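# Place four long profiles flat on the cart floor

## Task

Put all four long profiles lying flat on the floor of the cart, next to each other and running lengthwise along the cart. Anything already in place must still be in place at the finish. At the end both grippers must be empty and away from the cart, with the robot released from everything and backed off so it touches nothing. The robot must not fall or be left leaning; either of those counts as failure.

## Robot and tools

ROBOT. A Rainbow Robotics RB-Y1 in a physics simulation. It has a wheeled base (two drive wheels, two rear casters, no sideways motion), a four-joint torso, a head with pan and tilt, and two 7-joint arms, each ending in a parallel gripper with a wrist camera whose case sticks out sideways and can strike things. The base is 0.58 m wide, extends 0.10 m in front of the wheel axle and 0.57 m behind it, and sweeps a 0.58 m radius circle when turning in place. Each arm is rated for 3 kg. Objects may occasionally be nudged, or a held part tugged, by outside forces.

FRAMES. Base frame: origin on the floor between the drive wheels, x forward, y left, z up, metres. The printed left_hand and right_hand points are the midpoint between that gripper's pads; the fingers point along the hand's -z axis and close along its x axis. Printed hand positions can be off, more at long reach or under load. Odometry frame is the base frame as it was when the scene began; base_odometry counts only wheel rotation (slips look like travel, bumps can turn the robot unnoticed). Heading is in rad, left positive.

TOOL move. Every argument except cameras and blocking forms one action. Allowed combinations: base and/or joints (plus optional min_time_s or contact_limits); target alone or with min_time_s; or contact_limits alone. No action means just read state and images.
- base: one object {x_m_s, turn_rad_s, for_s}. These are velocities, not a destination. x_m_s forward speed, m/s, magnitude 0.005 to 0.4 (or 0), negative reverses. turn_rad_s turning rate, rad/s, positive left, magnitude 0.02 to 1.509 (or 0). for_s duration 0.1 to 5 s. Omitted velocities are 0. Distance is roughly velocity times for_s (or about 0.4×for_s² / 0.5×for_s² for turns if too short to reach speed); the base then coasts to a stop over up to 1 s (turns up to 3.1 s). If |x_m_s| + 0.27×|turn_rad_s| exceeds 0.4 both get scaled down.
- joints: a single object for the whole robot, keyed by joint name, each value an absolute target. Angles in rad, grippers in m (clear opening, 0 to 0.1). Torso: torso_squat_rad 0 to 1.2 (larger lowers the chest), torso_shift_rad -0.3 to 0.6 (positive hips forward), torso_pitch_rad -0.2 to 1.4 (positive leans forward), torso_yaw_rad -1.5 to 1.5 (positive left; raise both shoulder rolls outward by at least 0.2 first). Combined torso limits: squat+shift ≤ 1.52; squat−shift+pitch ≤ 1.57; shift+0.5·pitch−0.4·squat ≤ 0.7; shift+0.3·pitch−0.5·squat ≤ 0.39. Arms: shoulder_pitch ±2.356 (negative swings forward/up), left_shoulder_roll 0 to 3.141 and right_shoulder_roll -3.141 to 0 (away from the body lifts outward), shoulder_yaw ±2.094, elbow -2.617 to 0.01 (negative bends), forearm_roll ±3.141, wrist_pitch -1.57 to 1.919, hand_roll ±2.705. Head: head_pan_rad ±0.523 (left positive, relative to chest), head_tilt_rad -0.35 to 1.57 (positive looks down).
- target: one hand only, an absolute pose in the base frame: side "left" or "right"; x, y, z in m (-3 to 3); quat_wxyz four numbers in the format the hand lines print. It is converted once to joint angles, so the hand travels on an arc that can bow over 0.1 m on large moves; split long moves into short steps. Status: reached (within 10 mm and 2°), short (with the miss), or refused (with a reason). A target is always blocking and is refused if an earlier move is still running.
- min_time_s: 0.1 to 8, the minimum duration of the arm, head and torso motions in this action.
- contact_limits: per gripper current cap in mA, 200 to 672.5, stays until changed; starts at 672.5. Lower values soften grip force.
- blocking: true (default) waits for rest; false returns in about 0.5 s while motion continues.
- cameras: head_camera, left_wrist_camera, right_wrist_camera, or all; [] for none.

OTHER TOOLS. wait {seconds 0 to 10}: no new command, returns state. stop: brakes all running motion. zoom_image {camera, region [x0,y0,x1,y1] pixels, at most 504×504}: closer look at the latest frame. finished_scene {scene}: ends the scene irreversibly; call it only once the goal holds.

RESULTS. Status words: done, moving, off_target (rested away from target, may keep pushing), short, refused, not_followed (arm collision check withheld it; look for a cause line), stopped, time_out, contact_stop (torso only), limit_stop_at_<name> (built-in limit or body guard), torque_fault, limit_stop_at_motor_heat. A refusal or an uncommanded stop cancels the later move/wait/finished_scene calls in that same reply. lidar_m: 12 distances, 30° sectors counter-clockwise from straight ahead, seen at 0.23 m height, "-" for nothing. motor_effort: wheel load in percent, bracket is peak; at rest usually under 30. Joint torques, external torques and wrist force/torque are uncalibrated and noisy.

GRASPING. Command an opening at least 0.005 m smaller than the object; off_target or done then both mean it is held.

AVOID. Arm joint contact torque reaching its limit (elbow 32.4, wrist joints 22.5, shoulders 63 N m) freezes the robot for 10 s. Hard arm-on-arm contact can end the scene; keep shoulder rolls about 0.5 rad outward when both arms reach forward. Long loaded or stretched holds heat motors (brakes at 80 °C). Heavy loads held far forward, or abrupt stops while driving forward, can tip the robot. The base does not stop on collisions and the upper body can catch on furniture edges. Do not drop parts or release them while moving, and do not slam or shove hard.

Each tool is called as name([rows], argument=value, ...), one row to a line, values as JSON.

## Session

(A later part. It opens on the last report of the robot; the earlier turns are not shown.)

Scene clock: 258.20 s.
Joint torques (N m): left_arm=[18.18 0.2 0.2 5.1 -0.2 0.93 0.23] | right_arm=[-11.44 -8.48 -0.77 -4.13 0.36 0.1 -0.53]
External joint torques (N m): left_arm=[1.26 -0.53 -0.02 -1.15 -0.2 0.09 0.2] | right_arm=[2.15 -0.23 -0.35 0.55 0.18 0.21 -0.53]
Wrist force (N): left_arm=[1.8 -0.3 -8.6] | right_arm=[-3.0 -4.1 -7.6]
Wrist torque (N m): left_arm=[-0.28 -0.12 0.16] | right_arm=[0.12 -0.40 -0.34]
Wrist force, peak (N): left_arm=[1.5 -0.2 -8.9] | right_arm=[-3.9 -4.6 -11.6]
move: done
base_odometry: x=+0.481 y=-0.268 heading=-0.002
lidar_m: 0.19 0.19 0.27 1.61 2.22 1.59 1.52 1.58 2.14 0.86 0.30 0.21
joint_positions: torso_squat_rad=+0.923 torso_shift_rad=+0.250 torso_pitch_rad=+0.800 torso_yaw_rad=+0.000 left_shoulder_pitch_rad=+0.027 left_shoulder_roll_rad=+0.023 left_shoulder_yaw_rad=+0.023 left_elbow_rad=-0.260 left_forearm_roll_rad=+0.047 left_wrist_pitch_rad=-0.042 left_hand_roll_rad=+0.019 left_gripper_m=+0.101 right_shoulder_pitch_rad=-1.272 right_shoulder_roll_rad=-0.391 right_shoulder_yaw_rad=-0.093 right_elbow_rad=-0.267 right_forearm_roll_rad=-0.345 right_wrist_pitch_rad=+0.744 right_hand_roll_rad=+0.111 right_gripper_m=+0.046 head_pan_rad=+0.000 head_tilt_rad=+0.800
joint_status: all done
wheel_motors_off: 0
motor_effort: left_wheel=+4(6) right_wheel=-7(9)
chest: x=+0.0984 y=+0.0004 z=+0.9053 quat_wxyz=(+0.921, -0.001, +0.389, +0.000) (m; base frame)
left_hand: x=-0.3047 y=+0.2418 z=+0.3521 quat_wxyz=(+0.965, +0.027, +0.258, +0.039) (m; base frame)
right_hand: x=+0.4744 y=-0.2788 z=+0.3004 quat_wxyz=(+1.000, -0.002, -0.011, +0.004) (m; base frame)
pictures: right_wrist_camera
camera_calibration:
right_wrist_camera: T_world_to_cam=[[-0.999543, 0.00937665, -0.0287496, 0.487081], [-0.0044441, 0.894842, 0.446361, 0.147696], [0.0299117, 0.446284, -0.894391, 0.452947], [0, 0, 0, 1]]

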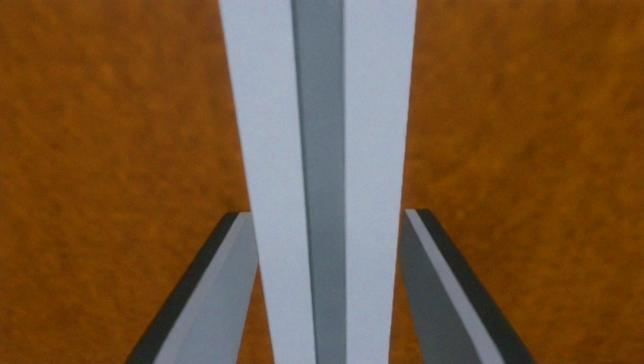

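move(joints={"torso_squat_rad":0.83,"torso_shift_rad":0.23}, min_time_s=2.5, cameras=["head_camera"])

move(joints={"torso_squat_rad":0.35}, cameras=[])

move(joints={"torso_pitch_rad":0.3}, cameras=[])

move(joints={"torso_pitch_rad":0.0,"torso_shift_rad":0}, cameras=["head_camera"])

Scene clock: 265.13 s.
Joint torques (N m): left_arm=[17.74 1.25 -0.45 5.65 -0.01 1.07 0.17] | right_arm=[-12.3 -8.97 -0.4 -4.84 0.28 -0.15 -0.59]
External joint torques (N m): left_arm=[0.82 0.52 -0.67 -0.59 -0.01 0.23 0.14] | right_arm=[1.28 -0.72 0.02 -0.17 0.1 -0.05 -0.59]
Wrist force (N): left_arm=[1.7 0.0 -8.8] | right_arm=[-5.2 -4.3 -12.5]
Wrist torque (N m): left_arm=[-0.30 -0.10 0.14] | right_arm=[0.07 -0.55 -0.31]
Wrist force, peak (N): left_arm=[1.8 -0.3 -9.1] | right_arm=[-5.4 -4.4 -12.6]
move: done
base_odometry: x=+0.481 y=-0.268 heading=-0.002
lidar_m: 0.19 0.20 0.27 1.62 2.22 1.59 1.50 1.58 2.13 0.85 0.28 0.21
joint_positions: torso_squat_rad=+0.830 torso_shift_rad=+0.230 torso_pitch_rad=+0.800 torso_yaw_rad=+0.000 left_shoulder_pitch_rad=+0.027 left_shoulder_roll_rad=+0.023 left_shoulder_yaw_rad=+0.023 left_elbow_rad=-0.260 left_forearm_roll_rad=+0.047 left_wrist_pitch_rad=-0.042 left_hand_roll_rad=+0.019 left_gripper_m=+0.101 right_shoulder_pitch_rad=-1.272 right_shoulder_roll_rad=-0.391 right_shoulder_yaw_rad=-0.093 right_elbow_rad=-0.267 right_forearm_roll_rad=-0.345 right_wrist_pitch_rad=+0.744 right_hand_roll_rad=+0.111 right_gripper_m=+0.046 head_pan_rad=+0.000 head_tilt_rad=+0.800
joint_status: all done
wheel_motors_off: 0
motor_effort: left_wheel=+6(6) right_wheel=-6(8)
chest: x=+0.1017 y=+0.0004 z=+0.9560 quat_wxyz=(+0.921, +0.000, +0.389, +0.000) (m; base frame)
left_hand: x=-0.3015 y=+0.2418 z=+0.4028 quat_wxyz=(+0.965, +0.027, +0.258, +0.039) (m; base frame)
right_hand: x=+0.4773 y=-0.2788 z=+0.3509 quat_wxyz=(+1.000, -0.002, -0.011, +0.004) (m; base frame)
pictures: head_camera
camera_calibration:
head_camera: T_world_to_cam=[[-0.0311931, -0.998194, 0.0513357, -0.0412036], [-0.999349, 0.0302152, -0.019716, 0.338459], [0.0181293, -0.0519173, -0.998487, 1.01445], [0, 0, 0, 1]]

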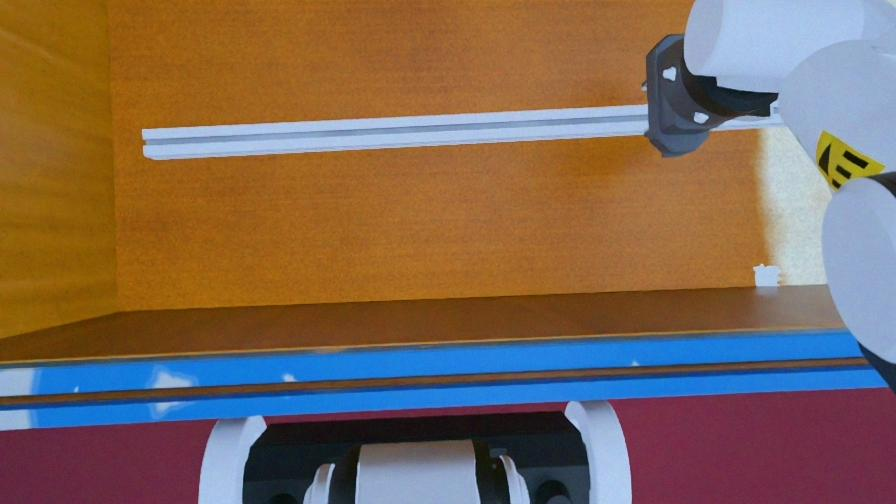

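Scene clock: 267.57 s.
Joint torques (N m): left_arm=[17.91 0.68 -0.4 5.8 -0.11 1.25 0.29] | right_arm=[-12.39 -8.64 -0.95 -5.29 0.48 -0.26 -0.59]
External joint torques (N m): left_arm=[0.98 -0.05 -0.62 -0.45 -0.11 0.41 0.27] | right_arm=[1.18 -0.39 -0.52 -0.62 0.3 -0.15 -0.59]
Wrist force (N): left_arm=[1.8 0.3 -8.8] | right_arm=[-4.7 -4.5 -12.7]
Wrist torque (N m): left_arm=[-0.35 -0.09 0.14] | right_arm=[0.08 -0.48 -0.33]
Wrist force, peak (N): left_arm=[2.0 -0.5 -9.1] | right_arm=[-5.3 -4.6 -12.7]
move: done
base_odometry: x=+0.481 y=-0.268 heading=-0.002
lidar_m: 0.19 0.20 0.27 1.61 2.21 1.59 1.50 1.58 2.11 0.87 0.30 0.21
joint_positions: torso_squat_rad=+0.350 torso_shift_rad=+0.230 torso_pitch_rad=+0.800 torso_yaw_rad=+0.000 left_shoulder_pitch_rad=+0.027 left_shoulder_roll_rad=+0.023 left_shoulder_yaw_rad=+0.023 left_elbow_rad=-0.260 left_forearm_roll_rad=+0.047 left_wrist_pitch_rad=-0.042 left_hand_roll_rad=+0.019 left_gripper_m=+0.101 right_shoulder_pitch_rad=-1.272 right_shoulder_roll_rad=-0.391 right_shoulder_yaw_rad=-0.093 right_elbow_rad=-0.267 right_forearm_roll_rad=-0.345 right_wrist_pitch_rad=+0.744 right_hand_roll_rad=+0.111 right_gripper_m=+0.046 head_pan_rad=+0.000 head_tilt_rad=+0.800
joint_status: all done
wheel_motors_off: 0
motor_effort: left_wheel=+6(7) right_wheel=-5(7)
chest: x=+0.1439 y=+0.0004 z=+1.1363 quat_wxyz=(+0.921, +0.000, +0.389, +0.000) (m; base frame)
left_hand: x=-0.2592 y=+0.2419 z=+0.5831 quat_wxyz=(+0.965, +0.027, +0.258, +0.039) (m; base frame)
right_hand: x=+0.5193 y=-0.2788 z=+0.5311 quat_wxyz=(+1.000, -0.002, -0.011, +0.004) (m; base frame)
pictures: none

Scene clock: 270.00 s.
Joint torques (N m): left_arm=[6.5 0.09 -0.63 1.32 -0.17 -0.08 0.36] | right_arm=[-22.22 -10.49 -0.12 -8.79 0.29 -1.05 -0.39]
External joint torques (N m): left_arm=[0.97 -0.75 -0.77 -0.36 -0.17 -0.02 0.36] | right_arm=[1.24 -0.13 0.38 -0.4 0.11 -0.02 -0.42]
Wrist force (N): left_arm=[-0.8 0.2 -8.9] | right_arm=[-7.9 -4.6 -11.6]
Wrist torque (N m): left_arm=[-0.30 -0.22 0.18] | right_arm=[0.09 -0.67 -0.36]
Wrist force, peak (N): left_arm=[0.9 0.5 -9.5] | right_arm=[-8.3 -4.5 -11.7]
move: done
base_odometry: x=+0.481 y=-0.268 heading=-0.002
lidar_m: 0.19 0.20 0.28 1.62 2.19 1.58 1.50 1.56 2.13 0.84 0.29 0.21
joint_positions: torso_squat_rad=+0.350 torso_shift_rad=+0.230 torso_pitch_rad=+0.300 torso_yaw_rad=+0.000 left_shoulder_pitch_rad=+0.027 left_shoulder_roll_rad=+0.023 left_shoulder_yaw_rad=+0.023 left_elbow_rad=-0.260 left_forearm_roll_rad=+0.047 left_wrist_pitch_rad=-0.042 left_hand_roll_rad=+0.019 left_gripper_m=+0.101 right_shoulder_pitch_rad=-1.272 right_shoulder_roll_rad=-0.392 right_shoulder_yaw_rad=-0.093 right_elbow_rad=-0.267 right_forearm_roll_rad=-0.345 right_wrist_pitch_rad=+0.744 right_hand_roll_rad=+0.111 right_gripper_m=+0.046 head_pan_rad=+0.000 head_tilt_rad=+0.800
joint_status: all done
wheel_motors_off: 0
motor_effort: left_wheel=+6(7) right_wheel=-6(8)
chest: x=+0.0133 y=+0.0004 z=+1.2164 quat_wxyz=(+0.989, +0.000, +0.149, +0.000) (m; base frame)
left_hand: x=-0.0752 y=+0.2419 z=+0.5376 quat_wxyz=(+0.999, +0.017, +0.011, +0.045) (m; base frame)
right_hand: x=+0.6330 y=-0.2788 z=+0.8653 quat_wxyz=(+0.966, -0.003, -0.258, +0.004) (m; base frame)
pictures: none

Scene clock: 272.37 s.
Joint torques (N m): left_arm=[-1.96 1.16 -0.24 -1.32 -0.04 -0.58 0.23] | right_arm=[-25.34 -11.05 -0.73 -10.47 0.3 -1.62 -0.5]
External joint torques (N m): left_arm=[0.21 0.34 -0.32 0.01 -0.05 0.03 0.25] | right_arm=[1.39 -0.62 -0.25 -0.79 0.14 -0.13 -0.54]
Wrist force (N): left_arm=[-2.7 0.2 -8.7] | right_arm=[-9.2 -4.5 -10.4]
Wrist torque (N m): left_arm=[-0.26 -0.34 0.18] | right_arm=[0.04 -0.75 -0.37]
Wrist force, peak (N): left_arm=[-2.1 0.5 -9.4] | right_arm=[-8.6 -4.7 -11.7]
move: done
base_odometry: x=+0.481 y=-0.268 heading=-0.002
lidar_m: 0.18 0.20 0.28 1.63 2.20 1.58 1.51 1.56 2.13 0.84 0.29 0.22
joint_positions: torso_squat_rad=+0.350 torso_shift_rad=+0.000 torso_pitch_rad=+0.000 torso_yaw_rad=+0.000 left_shoulder_pitch_rad=+0.027 left_shoulder_roll_rad=+0.023 left_shoulder_yaw_rad=+0.023 left_elbow_rad=-0.260 left_forearm_roll_rad=+0.047 left_wrist_pitch_rad=-0.042 left_hand_roll_rad=+0.019 left_gripper_m=+0.101 right_shoulder_pitch_rad=-1.272 right_shoulder_roll_rad=-0.392 right_shoulder_yaw_rad=-0.093 right_elbow_rad=-0.267 right_forearm_roll_rad=-0.345 right_wrist_pitch_rad=+0.744 right_hand_roll_rad=+0.111 right_gripper_m=+0.046 head_pan_rad=+0.000 head_tilt_rad=+0.800
joint_status: all done
wheel_motors_off: 0
motor_effort: left_wheel=+8(8) right_wheel=-8(9)
chest: x=-0.2280 y=+0.0005 z=+1.2475 quat_wxyz=(+1.000, +0.000, +0.000, +0.000) (m; base frame)
left_hand: x=-0.1120 y=+0.2419 z=+0.5729 quat_wxyz=(+0.989, +0.010, -0.138, +0.047) (m; base frame)
right_hand: x=+0.4677 y=-0.2788 z=+1.0953 quat_wxyz=(+0.917, -0.004, -0.399, +0.003) (m; base frame)
pictures: head_camera
camera_calibration:
head_camera: T_world_to_cam=[[-0.058391, -0.998204, 0.01342, -0.025307], [-0.681995, 0.0300699, -0.730738, 0.974036], [0.729022, -0.051821, -0.682526, 1.07943], [0, 0, 0, 1]]

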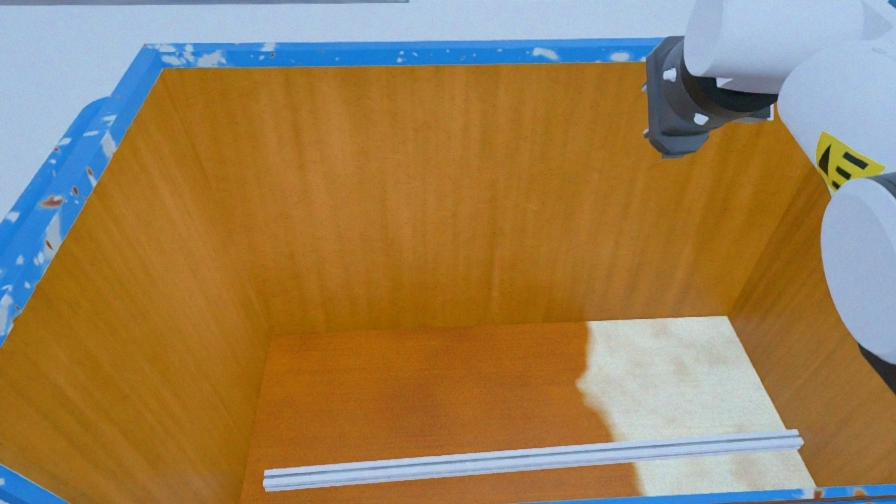

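move(base={"x_m_s":-0.25,"for_s":2.64}, cameras=[])

move(base={"turn_rad_s":0.45,"for_s":3.497}, cameras=[])

move(base={"x_m_s":0.3,"for_s":4.18}, joints={"right_shoulder_pitch_rad":-0.221,"right_shoulder_roll_rad":-0.13,"right_shoulder_yaw_rad":-0.023,"right_elbow_rad":-0.297,"right_forearm_roll_rad":-0.029,"right_wrist_pitch_rad":-1.058,"right_hand_roll_rad":1.455,"right_gripper_m":0.06}, cameras=["head_camera"])

move(base={"turn_rad_s":-0.45,"for_s":3.49}, joints={"torso_squat_rad":0.95})

Scene clock: 289.37 s.
Joint torques (N m): left_arm=[-2.51 1.48 0.52 -1.72 -0.22 -0.45 -0.05] | right_arm=[-25.68 -10.66 -0.7 -10.41 0.36 -1.75 -0.61]
External joint torques (N m): left_arm=[-0.34 0.66 0.45 -0.39 -0.22 0.15 -0.03] | right_arm=[1.05 -0.23 -0.22 -0.73 0.2 -0.26 -0.65]
Wrist force (N): left_arm=[-2.8 0.7 -8.8] | right_arm=[-9.0 -4.4 -10.5]
Wrist torque (N m): left_arm=[-0.35 -0.35 0.21] | right_arm=[0.02 -0.72 -0.38]
Wrist force, peak (N): left_arm=[-3.2 0.6 -9.1] | right_arm=[-9.3 -4.7 -10.7]
move: done
base_odometry: x=-0.177 y=-0.268 heading=+0.000
lidar_m: 0.85 0.89 1.42 3.66 1.24 0.88 0.85 0.90 1.21 3.23 2.42 0.89
base_status: done (sent for 2.63 of 2.63 s)
joint_positions: torso_squat_rad=+0.350 torso_shift_rad=+0.000 torso_pitch_rad=+0.000 torso_yaw_rad=+0.000 left_shoulder_pitch_rad=+0.027 left_shoulder_roll_rad=+0.023 left_shoulder_yaw_rad=+0.023 left_elbow_rad=-0.260 left_forearm_roll_rad=+0.047 left_wrist_pitch_rad=-0.042 left_hand_roll_rad=+0.019 left_gripper_m=+0.101 right_shoulder_pitch_rad=-1.272 right_shoulder_roll_rad=-0.391 right_shoulder_yaw_rad=-0.093 right_elbow_rad=-0.267 right_forearm_roll_rad=-0.345 right_wrist_pitch_rad=+0.744 right_hand_roll_rad=+0.111 right_gripper_m=+0.046 head_pan_rad=+0.000 head_tilt_rad=+0.800
wheel_motors_off: 0
motor_effort: left_wheel=+20(42) right_wheel=-14(37)
chest: x=-0.2281 y=+0.0004 z=+1.2475 quat_wxyz=(+1.000, +0.000, +0.000, +0.000) (m; base frame)
left_hand: x=-0.1122 y=+0.2419 z=+0.5729 quat_wxyz=(+0.989, +0.010, -0.138, +0.047) (m; base frame)
right_hand: x=+0.4677 y=-0.2788 z=+1.0953 quat_wxyz=(+0.917, -0.004, -0.399, +0.003) (m; base frame)
pictures: none

Scene clock: 294.07 s.
Joint torques (N m): left_arm=[-2.07 0.63 -0.04 -1.65 -0.28 -0.78 0.33] | right_arm=[-25.42 -10.42 -0.89 -10.61 0.33 -1.59 -0.48]
External joint torques (N m): left_arm=[0.1 -0.19 -0.11 -0.32 -0.29 -0.17 0.34] | right_arm=[1.31 0.01 -0.41 -0.93 0.17 -0.1 -0.52]
Wrist force (N): left_arm=[-2.7 0.4 -8.9] | right_arm=[-9.2 -4.4 -10.2]
Wrist torque (N m): left_arm=[-0.29 -0.32 0.21] | right_arm=[0.02 -0.75 -0.38]
Wrist force, peak (N): left_arm=[-2.6 0.8 -9.2] | right_arm=[-9.4 -4.6 -10.6]
move: done
base_odometry: x=-0.178 y=-0.268 heading=+1.574
lidar_m: 3.54 1.25 0.89 0.84 0.90 1.21 3.31 2.53 0.90 0.86 0.89 1.42
base_status: done (sent for 3.5 of 3.5 s)
joint_positions: torso_squat_rad=+0.350 torso_shift_rad=+0.000 torso_pitch_rad=+0.000 torso_yaw_rad=+0.000 left_shoulder_pitch_rad=+0.027 left_shoulder_roll_rad=+0.023 left_shoulder_yaw_rad=+0.023 left_elbow_rad=-0.260 left_forearm_roll_rad=+0.047 left_wrist_pitch_rad=-0.042 left_hand_roll_rad=+0.019 left_gripper_m=+0.101 right_shoulder_pitch_rad=-1.272 right_shoulder_roll_rad=-0.392 right_shoulder_yaw_rad=-0.093 right_elbow_rad=-0.267 right_forearm_roll_rad=-0.345 right_wrist_pitch_rad=+0.744 right_hand_roll_rad=+0.111 right_gripper_m=+0.046 head_pan_rad=+0.000 head_tilt_rad=+0.800
wheel_motors_off: 0
motor_effort: left_wheel=+8(50) right_wheel=+14(57)
chest: x=-0.2281 y=+0.0004 z=+1.2475 quat_wxyz=(+1.000, +0.000, +0.000, +0.000) (m; base frame)
left_hand: x=-0.1122 y=+0.2419 z=+0.5729 quat_wxyz=(+0.989, +0.010, -0.138, +0.047) (m; base frame)
right_hand: x=+0.4677 y=-0.2788 z=+1.0953 quat_wxyz=(+0.917, -0.004, -0.399, +0.003) (m; base frame)
pictures: none

Scene clock: 299.43 s.
Joint torques (N m): left_arm=[-1.5 0.25 -0.63 -1.29 0.03 -0.61 0.44] | right_arm=[-9.33 -5.13 0.18 -5.51 -0.09 -1.96 -0.74]
External joint torques (N m): left_arm=[0.68 -0.57 -0.7 0.04 0.02 0 0.45] | right_arm=[0.64 -0.8 0.72 -0.54 0.02 0.01 -0.74]
Wrist force (N): left_arm=[-3.1 0.5 -9.0] | right_arm=[-4.3 1.4 -6.1]
Wrist torque (N m): left_arm=[-0.32 -0.38 0.20] | right_arm=[-0.32 -0.42 -0.35]
Wrist force, peak (N): left_arm=[-2.6 0.3 -9.4] | right_arm=[-9.6 -3.0 -9.8]
move: done
base_odometry: x=-0.183 y=+0.982 heading=+1.575
lidar_m: 3.59 1.27 0.90 0.86 0.91 1.24 3.36 1.25 1.02 0.99 1.10 2.33
base_status: done (sent for 4.17 of 4.17 s)
joint_positions: torso_squat_rad=+0.350 torso_shift_rad=+0.000 torso_pitch_rad=+0.000 torso_yaw_rad=+0.000 left_shoulder_pitch_rad=+0.027 left_shoulder_roll_rad=+0.023 left_shoulder_yaw_rad=+0.023 left_elbow_rad=-0.260 left_forearm_roll_rad=+0.047 left_wrist_pitch_rad=-0.042 left_hand_roll_rad=+0.019 left_gripper_m=+0.101 right_shoulder_pitch_rad=-0.221 right_shoulder_roll_rad=-0.130 right_shoulder_yaw_rad=-0.023 right_elbow_rad=-0.297 right_forearm_roll_rad=-0.029 right_wrist_pitch_rad=-1.058 right_hand_roll_rad=+1.455 right_gripper_m=+0.060 head_pan_rad=+0.000 head_tilt_rad=+0.800
joint_status: all done
wheel_motors_off: 0
motor_effort: left_wheel=+12(50) right_wheel=-14(49)
chest: x=-0.2280 y=+0.0004 z=+1.2475 quat_wxyz=(+1.000, +0.000, +0.000, +0.000) (m; base frame)
left_hand: x=-0.1121 y=+0.2419 z=+0.5729 quat_wxyz=(+0.989, +0.010, -0.138, +0.047) (m; base frame)
right_hand: x=+0.1905 y=-0.2804 z=+0.8302 quat_wxyz=(+0.500, -0.500, -0.500, +0.500) (m; base frame)
pictures: head_camera
camera_calibration:
head_camera: T_world_to_cam=[[-0.0583415, -0.998208, 0.0133163, -0.0252466], [-0.682041, 0.030115, -0.730694, 0.974012], [0.728984, -0.051712, -0.682575, 1.07944], [0, 0, 0, 1]]

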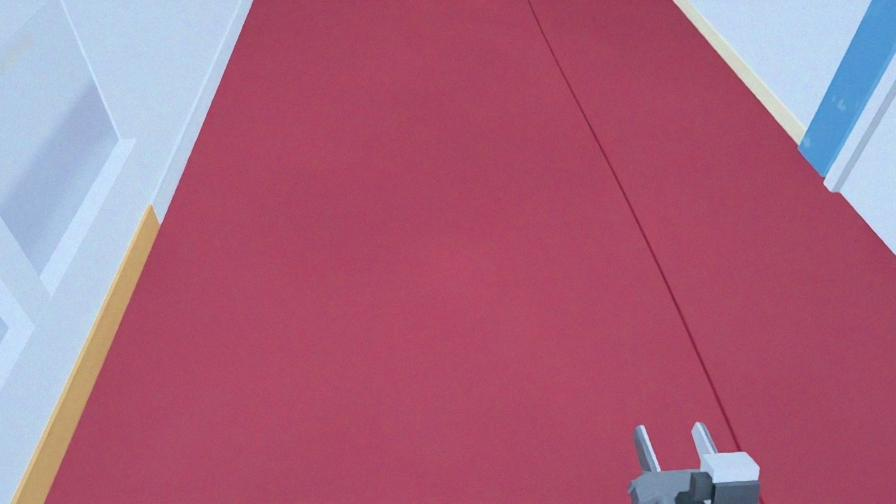

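Scene clock: 304.27 s.
Joint torques (N m): left_arm=[-1.59 0.61 -0.54 -1.63 -0.1 -0.56 0.13] | right_arm=[-10.25 -4.78 -0.05 -5.88 -0.17 -2.09 -0.47]
External joint torques (N m): left_arm=[0.59 -0.21 -0.61 -0.29 -0.11 0.05 0.14] | right_arm=[-0.28 -0.44 0.49 -0.9 -0.06 -0.12 -0.46]
Wrist force (N): left_arm=[-2.6 0.3 -8.9] | right_arm=[-4.5 1.5 -6.4]
Wrist torque (N m): left_arm=[-0.30 -0.35 0.19] | right_arm=[-0.29 -0.47 -0.33]
Wrist force, peak (N): left_arm=[-2.8 0.4 -9.4] | right_arm=[-4.9 1.6 -6.6]
move: done
base_odometry: x=-0.183 y=+0.982 heading=+0.001
lidar_m: 0.99 1.09 2.33 3.70 1.28 0.90 0.86 0.90 1.21 3.28 1.25 1.05
base_status: done (sent for 3.5 of 3.5 s)
joint_positions: torso_squat_rad=+0.950 torso_shift_rad=+0.000 torso_pitch_rad=+0.000 torso_yaw_rad=+0.000 left_shoulder_pitch_rad=+0.027 left_shoulder_roll_rad=+0.023 left_shoulder_yaw_rad=+0.023 left_elbow_rad=-0.260 left_forearm_roll_rad=+0.047 left_wrist_pitch_rad=-0.042 left_hand_roll_rad=+0.019 left_gripper_m=+0.101 right_shoulder_pitch_rad=-0.221 right_shoulder_roll_rad=-0.130 right_shoulder_yaw_rad=-0.023 right_elbow_rad=-0.297 right_forearm_roll_rad=-0.029 right_wrist_pitch_rad=-1.058 right_hand_roll_rad=+1.455 right_gripper_m=+0.060 head_pan_rad=+0.000 head_tilt_rad=+0.800
joint_status: all done
wheel_motors_off: 0
motor_effort: left_wheel=+15(40) right_wheel=+7(49)
chest: x=-0.2281 y=+0.0003 z=+0.9971 quat_wxyz=(+1.000, +0.000, +0.000, +0.000) (m; base frame)
left_hand: x=-0.1121 y=+0.2418 z=+0.3225 quat_wxyz=(+0.989, +0.010, -0.138, +0.047) (m; base frame)
right_hand: x=+0.1905 y=-0.2804 z=+0.5799 quat_wxyz=(+0.500, -0.500, -0.500, +0.500) (m; base frame)
pictures: head_camera, left_wrist_camera, right_wrist_camera
camera_calibration:
head_camera: T_world_to_cam=[[-0.0583449, -0.998209, 0.0132464, -0.0219202], [-0.681848, 0.0301549, -0.730872, 0.791184], [0.729163, -0.0516747, -0.682386, 0.908485], [0, 0, 0, 1]]
left_wrist_camera: T_world_to_cam=[[0.945278, 0.108874, 0.307563, -0.0202232], [-0.04447, -0.890889, 0.452039, 0.0966056], [0.32322, -0.44098, -0.837296, 0.491741], [0, 0, 0, 1]]
right_wrist_camera: T_world_to_cam=[[0.00655307, -0.999835, -0.0169325, -0.270143], [-0.449924, 0.0121741, -0.892984, 0.637142], [0.893043, 0.0134701, -0.44977, 0.168535], [0, 0, 0, 1]]

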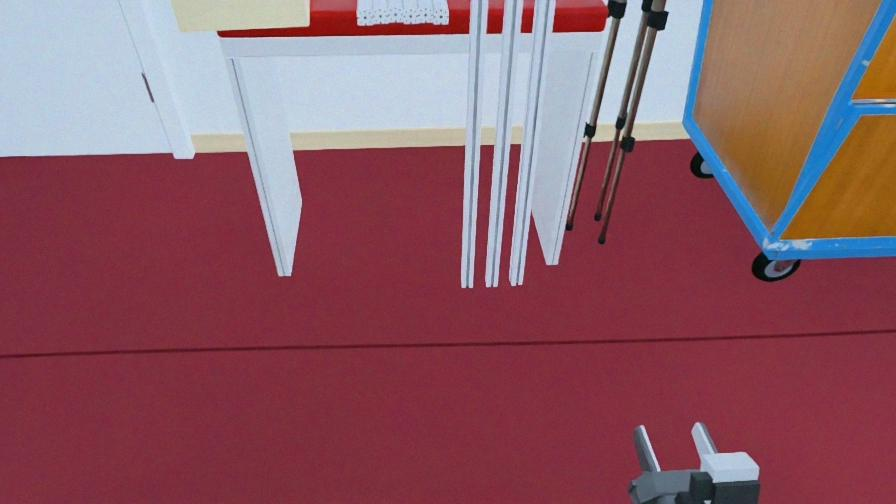

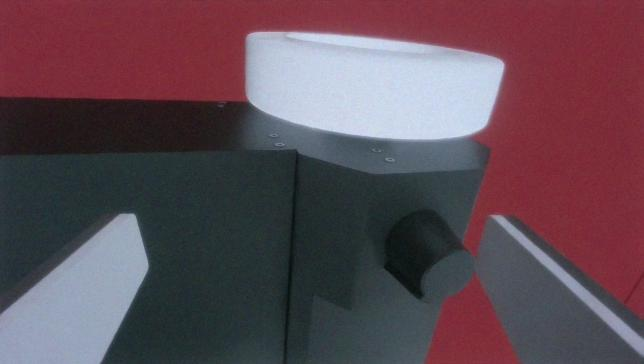

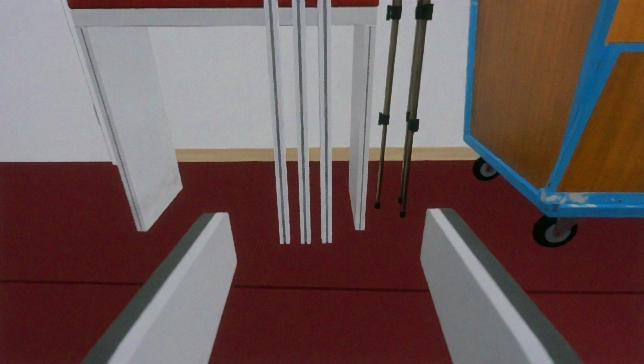

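Good. Hand at y −0.268 as before.

move(base={"x_m_s":0.25,"for_s":2.6}, cameras=[])

move(target={"side":"right","x":0.19,"y":-0.265,"z":0.58,"quat_wxyz":[0.5,-0.5,-0.5,0.5]}, cameras=[])

move(base={"x_m_s":0.15,"for_s":0.93}, cameras=["right_wrist_camera"])

Scene clock: 311.87 s.
Joint torques (N m): left_arm=[-0.92 0.83 -0.31 -1.4 -0.29 -0.57 0.17] | right_arm=[-9.82 -4.87 0.18 -5.61 -0.12 -2.2 -0.7]
External joint torques (N m): left_arm=[1.25 0.01 -0.38 -0.07 -0.3 0.03 0.18] | right_arm=[0.14 -0.54 0.72 -0.64 -0.01 -0.23 -0.69]
Wrist force (N): left_arm=[-2.8 0.2 -8.7] | right_arm=[-4.9 1.6 -6.6]
Wrist torque (N m): left_arm=[-0.29 -0.36 0.20] | right_arm=[-0.31 -0.52 -0.34]
Wrist force, peak (N): left_arm=[-2.7 0.4 -9.3] | right_arm=[-4.8 1.6 -6.7]
move: done
base_odometry: x=+0.467 y=+0.983 heading=+0.000
lidar_m: 1.02 0.52 1.43 3.78 2.20 1.57 1.51 1.58 2.11 0.91 0.73 0.37
base_status: done (sent for 2.6 of 2.6 s)
joint_positions: torso_squat_rad=+0.950 torso_shift_rad=+0.000 torso_pitch_rad=+0.000 torso_yaw_rad=+0.000 left_shoulder_pitch_rad=+0.027 left_shoulder_roll_rad=+0.023 left_shoulder_yaw_rad=+0.023 left_elbow_rad=-0.260 left_forearm_roll_rad=+0.047 left_wrist_pitch_rad=-0.042 left_hand_roll_rad=+0.019 left_gripper_m=+0.101 right_shoulder_pitch_rad=-0.221 right_shoulder_roll_rad=-0.130 right_shoulder_yaw_rad=-0.023 right_elbow_rad=-0.297 right_forearm_roll_rad=-0.029 right_wrist_pitch_rad=-1.058 right_hand_roll_rad=+1.455 right_gripper_m=+0.060 head_pan_rad=+0.000 head_tilt_rad=+0.800
wheel_motors_off: 0
motor_effort: left_wheel=-12(51) right_wheel=+9(50)
chest: x=-0.2280 y=+0.0003 z=+0.9971 quat_wxyz=(+1.000, +0.000, +0.000, +0.000) (m; base frame)
left_hand: x=-0.1120 y=+0.2418 z=+0.3225 quat_wxyz=(+0.989, +0.010, -0.138, +0.047) (m; base frame)
right_hand: x=+0.1905 y=-0.2804 z=+0.5798 quat_wxyz=(+0.500, -0.500, -0.500, +0.500) (m; base frame)
pictures: none

Scene clock: 312.97 s.
Joint torques (N m): left_arm=[-1.78 0.3 -0.28 -1.63 0.05 -0.57 0.13] | right_arm=[-9.43 -3.9 -0.21 -6.13 0.11 -2.01 -0.34]
External joint torques (N m): left_arm=[0.39 -0.52 -0.36 -0.29 0.04 0.03 0.15] | right_arm=[0.44 -0.35 0.21 -1.06 0.16 -0.04 -0.34]
Wrist force (N): left_arm=[-2.8 0.1 -8.7] | right_arm=[-4.7 1.6 -6.4]
Wrist torque (N m): left_arm=[-0.27 -0.37 0.19] | right_arm=[-0.32 -0.50 -0.34]
Wrist force, peak (N): left_arm=[-3.0 0.5 -9.2] | right_arm=[-6.6 1.2 -6.6]
move: done
base_odometry: x=+0.467 y=+0.983 heading=+0.000
lidar_m: 1.02 0.51 1.42 3.76 2.20 1.58 1.52 1.58 2.15 0.92 0.73 0.37
joint_positions: torso_squat_rad=+0.950 torso_shift_rad=+0.000 torso_pitch_rad=+0.000 torso_yaw_rad=+0.000 left_shoulder_pitch_rad=+0.027 left_shoulder_roll_rad=+0.023 left_shoulder_yaw_rad=+0.023 left_elbow_rad=-0.260 left_forearm_roll_rad=+0.047 left_wrist_pitch_rad=-0.042 left_hand_roll_rad=+0.019 left_gripper_m=+0.101 right_shoulder_pitch_rad=-0.213 right_shoulder_roll_rad=-0.101 right_shoulder_yaw_rad=-0.025 right_elbow_rad=-0.316 right_forearm_roll_rad=-0.031 right_wrist_pitch_rad=-1.056 right_hand_roll_rad=+1.484 right_gripper_m=+0.060 head_pan_rad=+0.000 head_tilt_rad=+0.800
joint_status: all done
wheel_motors_off: 0
motor_effort: left_wheel=-10(12) right_wheel=+11(11)
chest: x=-0.2280 y=+0.0003 z=+0.9971 quat_wxyz=(+1.000, +0.000, +0.000, +0.000) (m; base frame)
left_hand: x=-0.1120 y=+0.2418 z=+0.3225 quat_wxyz=(+0.989, +0.010, -0.138, +0.047) (m; base frame)
right_hand: x=+0.1902 y=-0.2652 z=+0.5800 quat_wxyz=(+0.498, -0.502, -0.502, +0.498) (m; base frame)
right_hand_status: reached (checked arc, planned for 0.2 s): 0 mm and 0.4 deg off.
pictures: none

Scene clock: 314.83 s.
Joint torques (N m): left_arm=[-1.5 0.48 -0.39 -1.7 -0.07 -0.56 0.28] | right_arm=[-9.52 -4.07 0.27 -5.82 -0.08 -1.97 -0.43]
External joint torques (N m): left_arm=[0.67 -0.34 -0.46 -0.37 -0.08 0.04 0.29] | right_arm=[0.35 -0.52 0.69 -0.75 -0.02 0 -0.42]
Wrist force (N): left_arm=[-2.4 0.4 -8.8] | right_arm=[-4.4 1.8 -6.5]
Wrist torque (N m): left_arm=[-0.29 -0.30 0.19] | right_arm=[-0.33 -0.47 -0.34]
Wrist force, peak (N): left_arm=[-2.5 0.7 -9.2] | right_arm=[-4.9 1.6 -6.8]
move: done
base_odometry: x=+0.607 y=+0.983 heading=+0.000
lidar_m: 0.87 0.46 0.42 3.26 2.42 1.73 1.65 1.73 2.34 0.82 0.31 0.24
base_status: done (sent for 0.93 of 0.93 s)
joint_positions: torso_squat_rad=+0.950 torso_shift_rad=+0.000 torso_pitch_rad=+0.000 torso_yaw_rad=+0.000 left_shoulder_pitch_rad=+0.027 left_shoulder_roll_rad=+0.023 left_shoulder_yaw_rad=+0.023 left_elbow_rad=-0.260 left_forearm_roll_rad=+0.047 left_wrist_pitch_rad=-0.042 left_hand_roll_rad=+0.019 left_gripper_m=+0.101 right_shoulder_pitch_rad=-0.213 right_shoulder_roll_rad=-0.101 right_shoulder_yaw_rad=-0.025 right_elbow_rad=-0.317 right_forearm_roll_rad=-0.031 right_wrist_pitch_rad=-1.056 right_hand_roll_rad=+1.484 right_gripper_m=+0.060 head_pan_rad=+0.000 head_tilt_rad=+0.800
wheel_motors_off: 0
motor_effort: left_wheel=-9(23) right_wheel=+6(37)
chest: x=-0.2280 y=+0.0003 z=+0.9971 quat_wxyz=(+1.000, +0.000, +0.000, +0.000) (m; base frame)
left_hand: x=-0.1121 y=+0.2418 z=+0.3225 quat_wxyz=(+0.989, +0.010, -0.138, +0.047) (m; base frame)
right_hand: x=+0.1902 y=-0.2652 z=+0.5800 quat_wxyz=(+0.498, -0.502, -0.502, +0.498) (m; base frame)
pictures: right_wrist_camera
camera_calibration:
right_wrist_camera: T_world_to_cam=[[0.00784388, -0.999802, -0.018291, -0.254339], [-0.443315, 0.012919, -0.896273, 0.637821], [0.896332, 0.0151389, -0.443126, 0.164624], [0, 0, 0, 1]]

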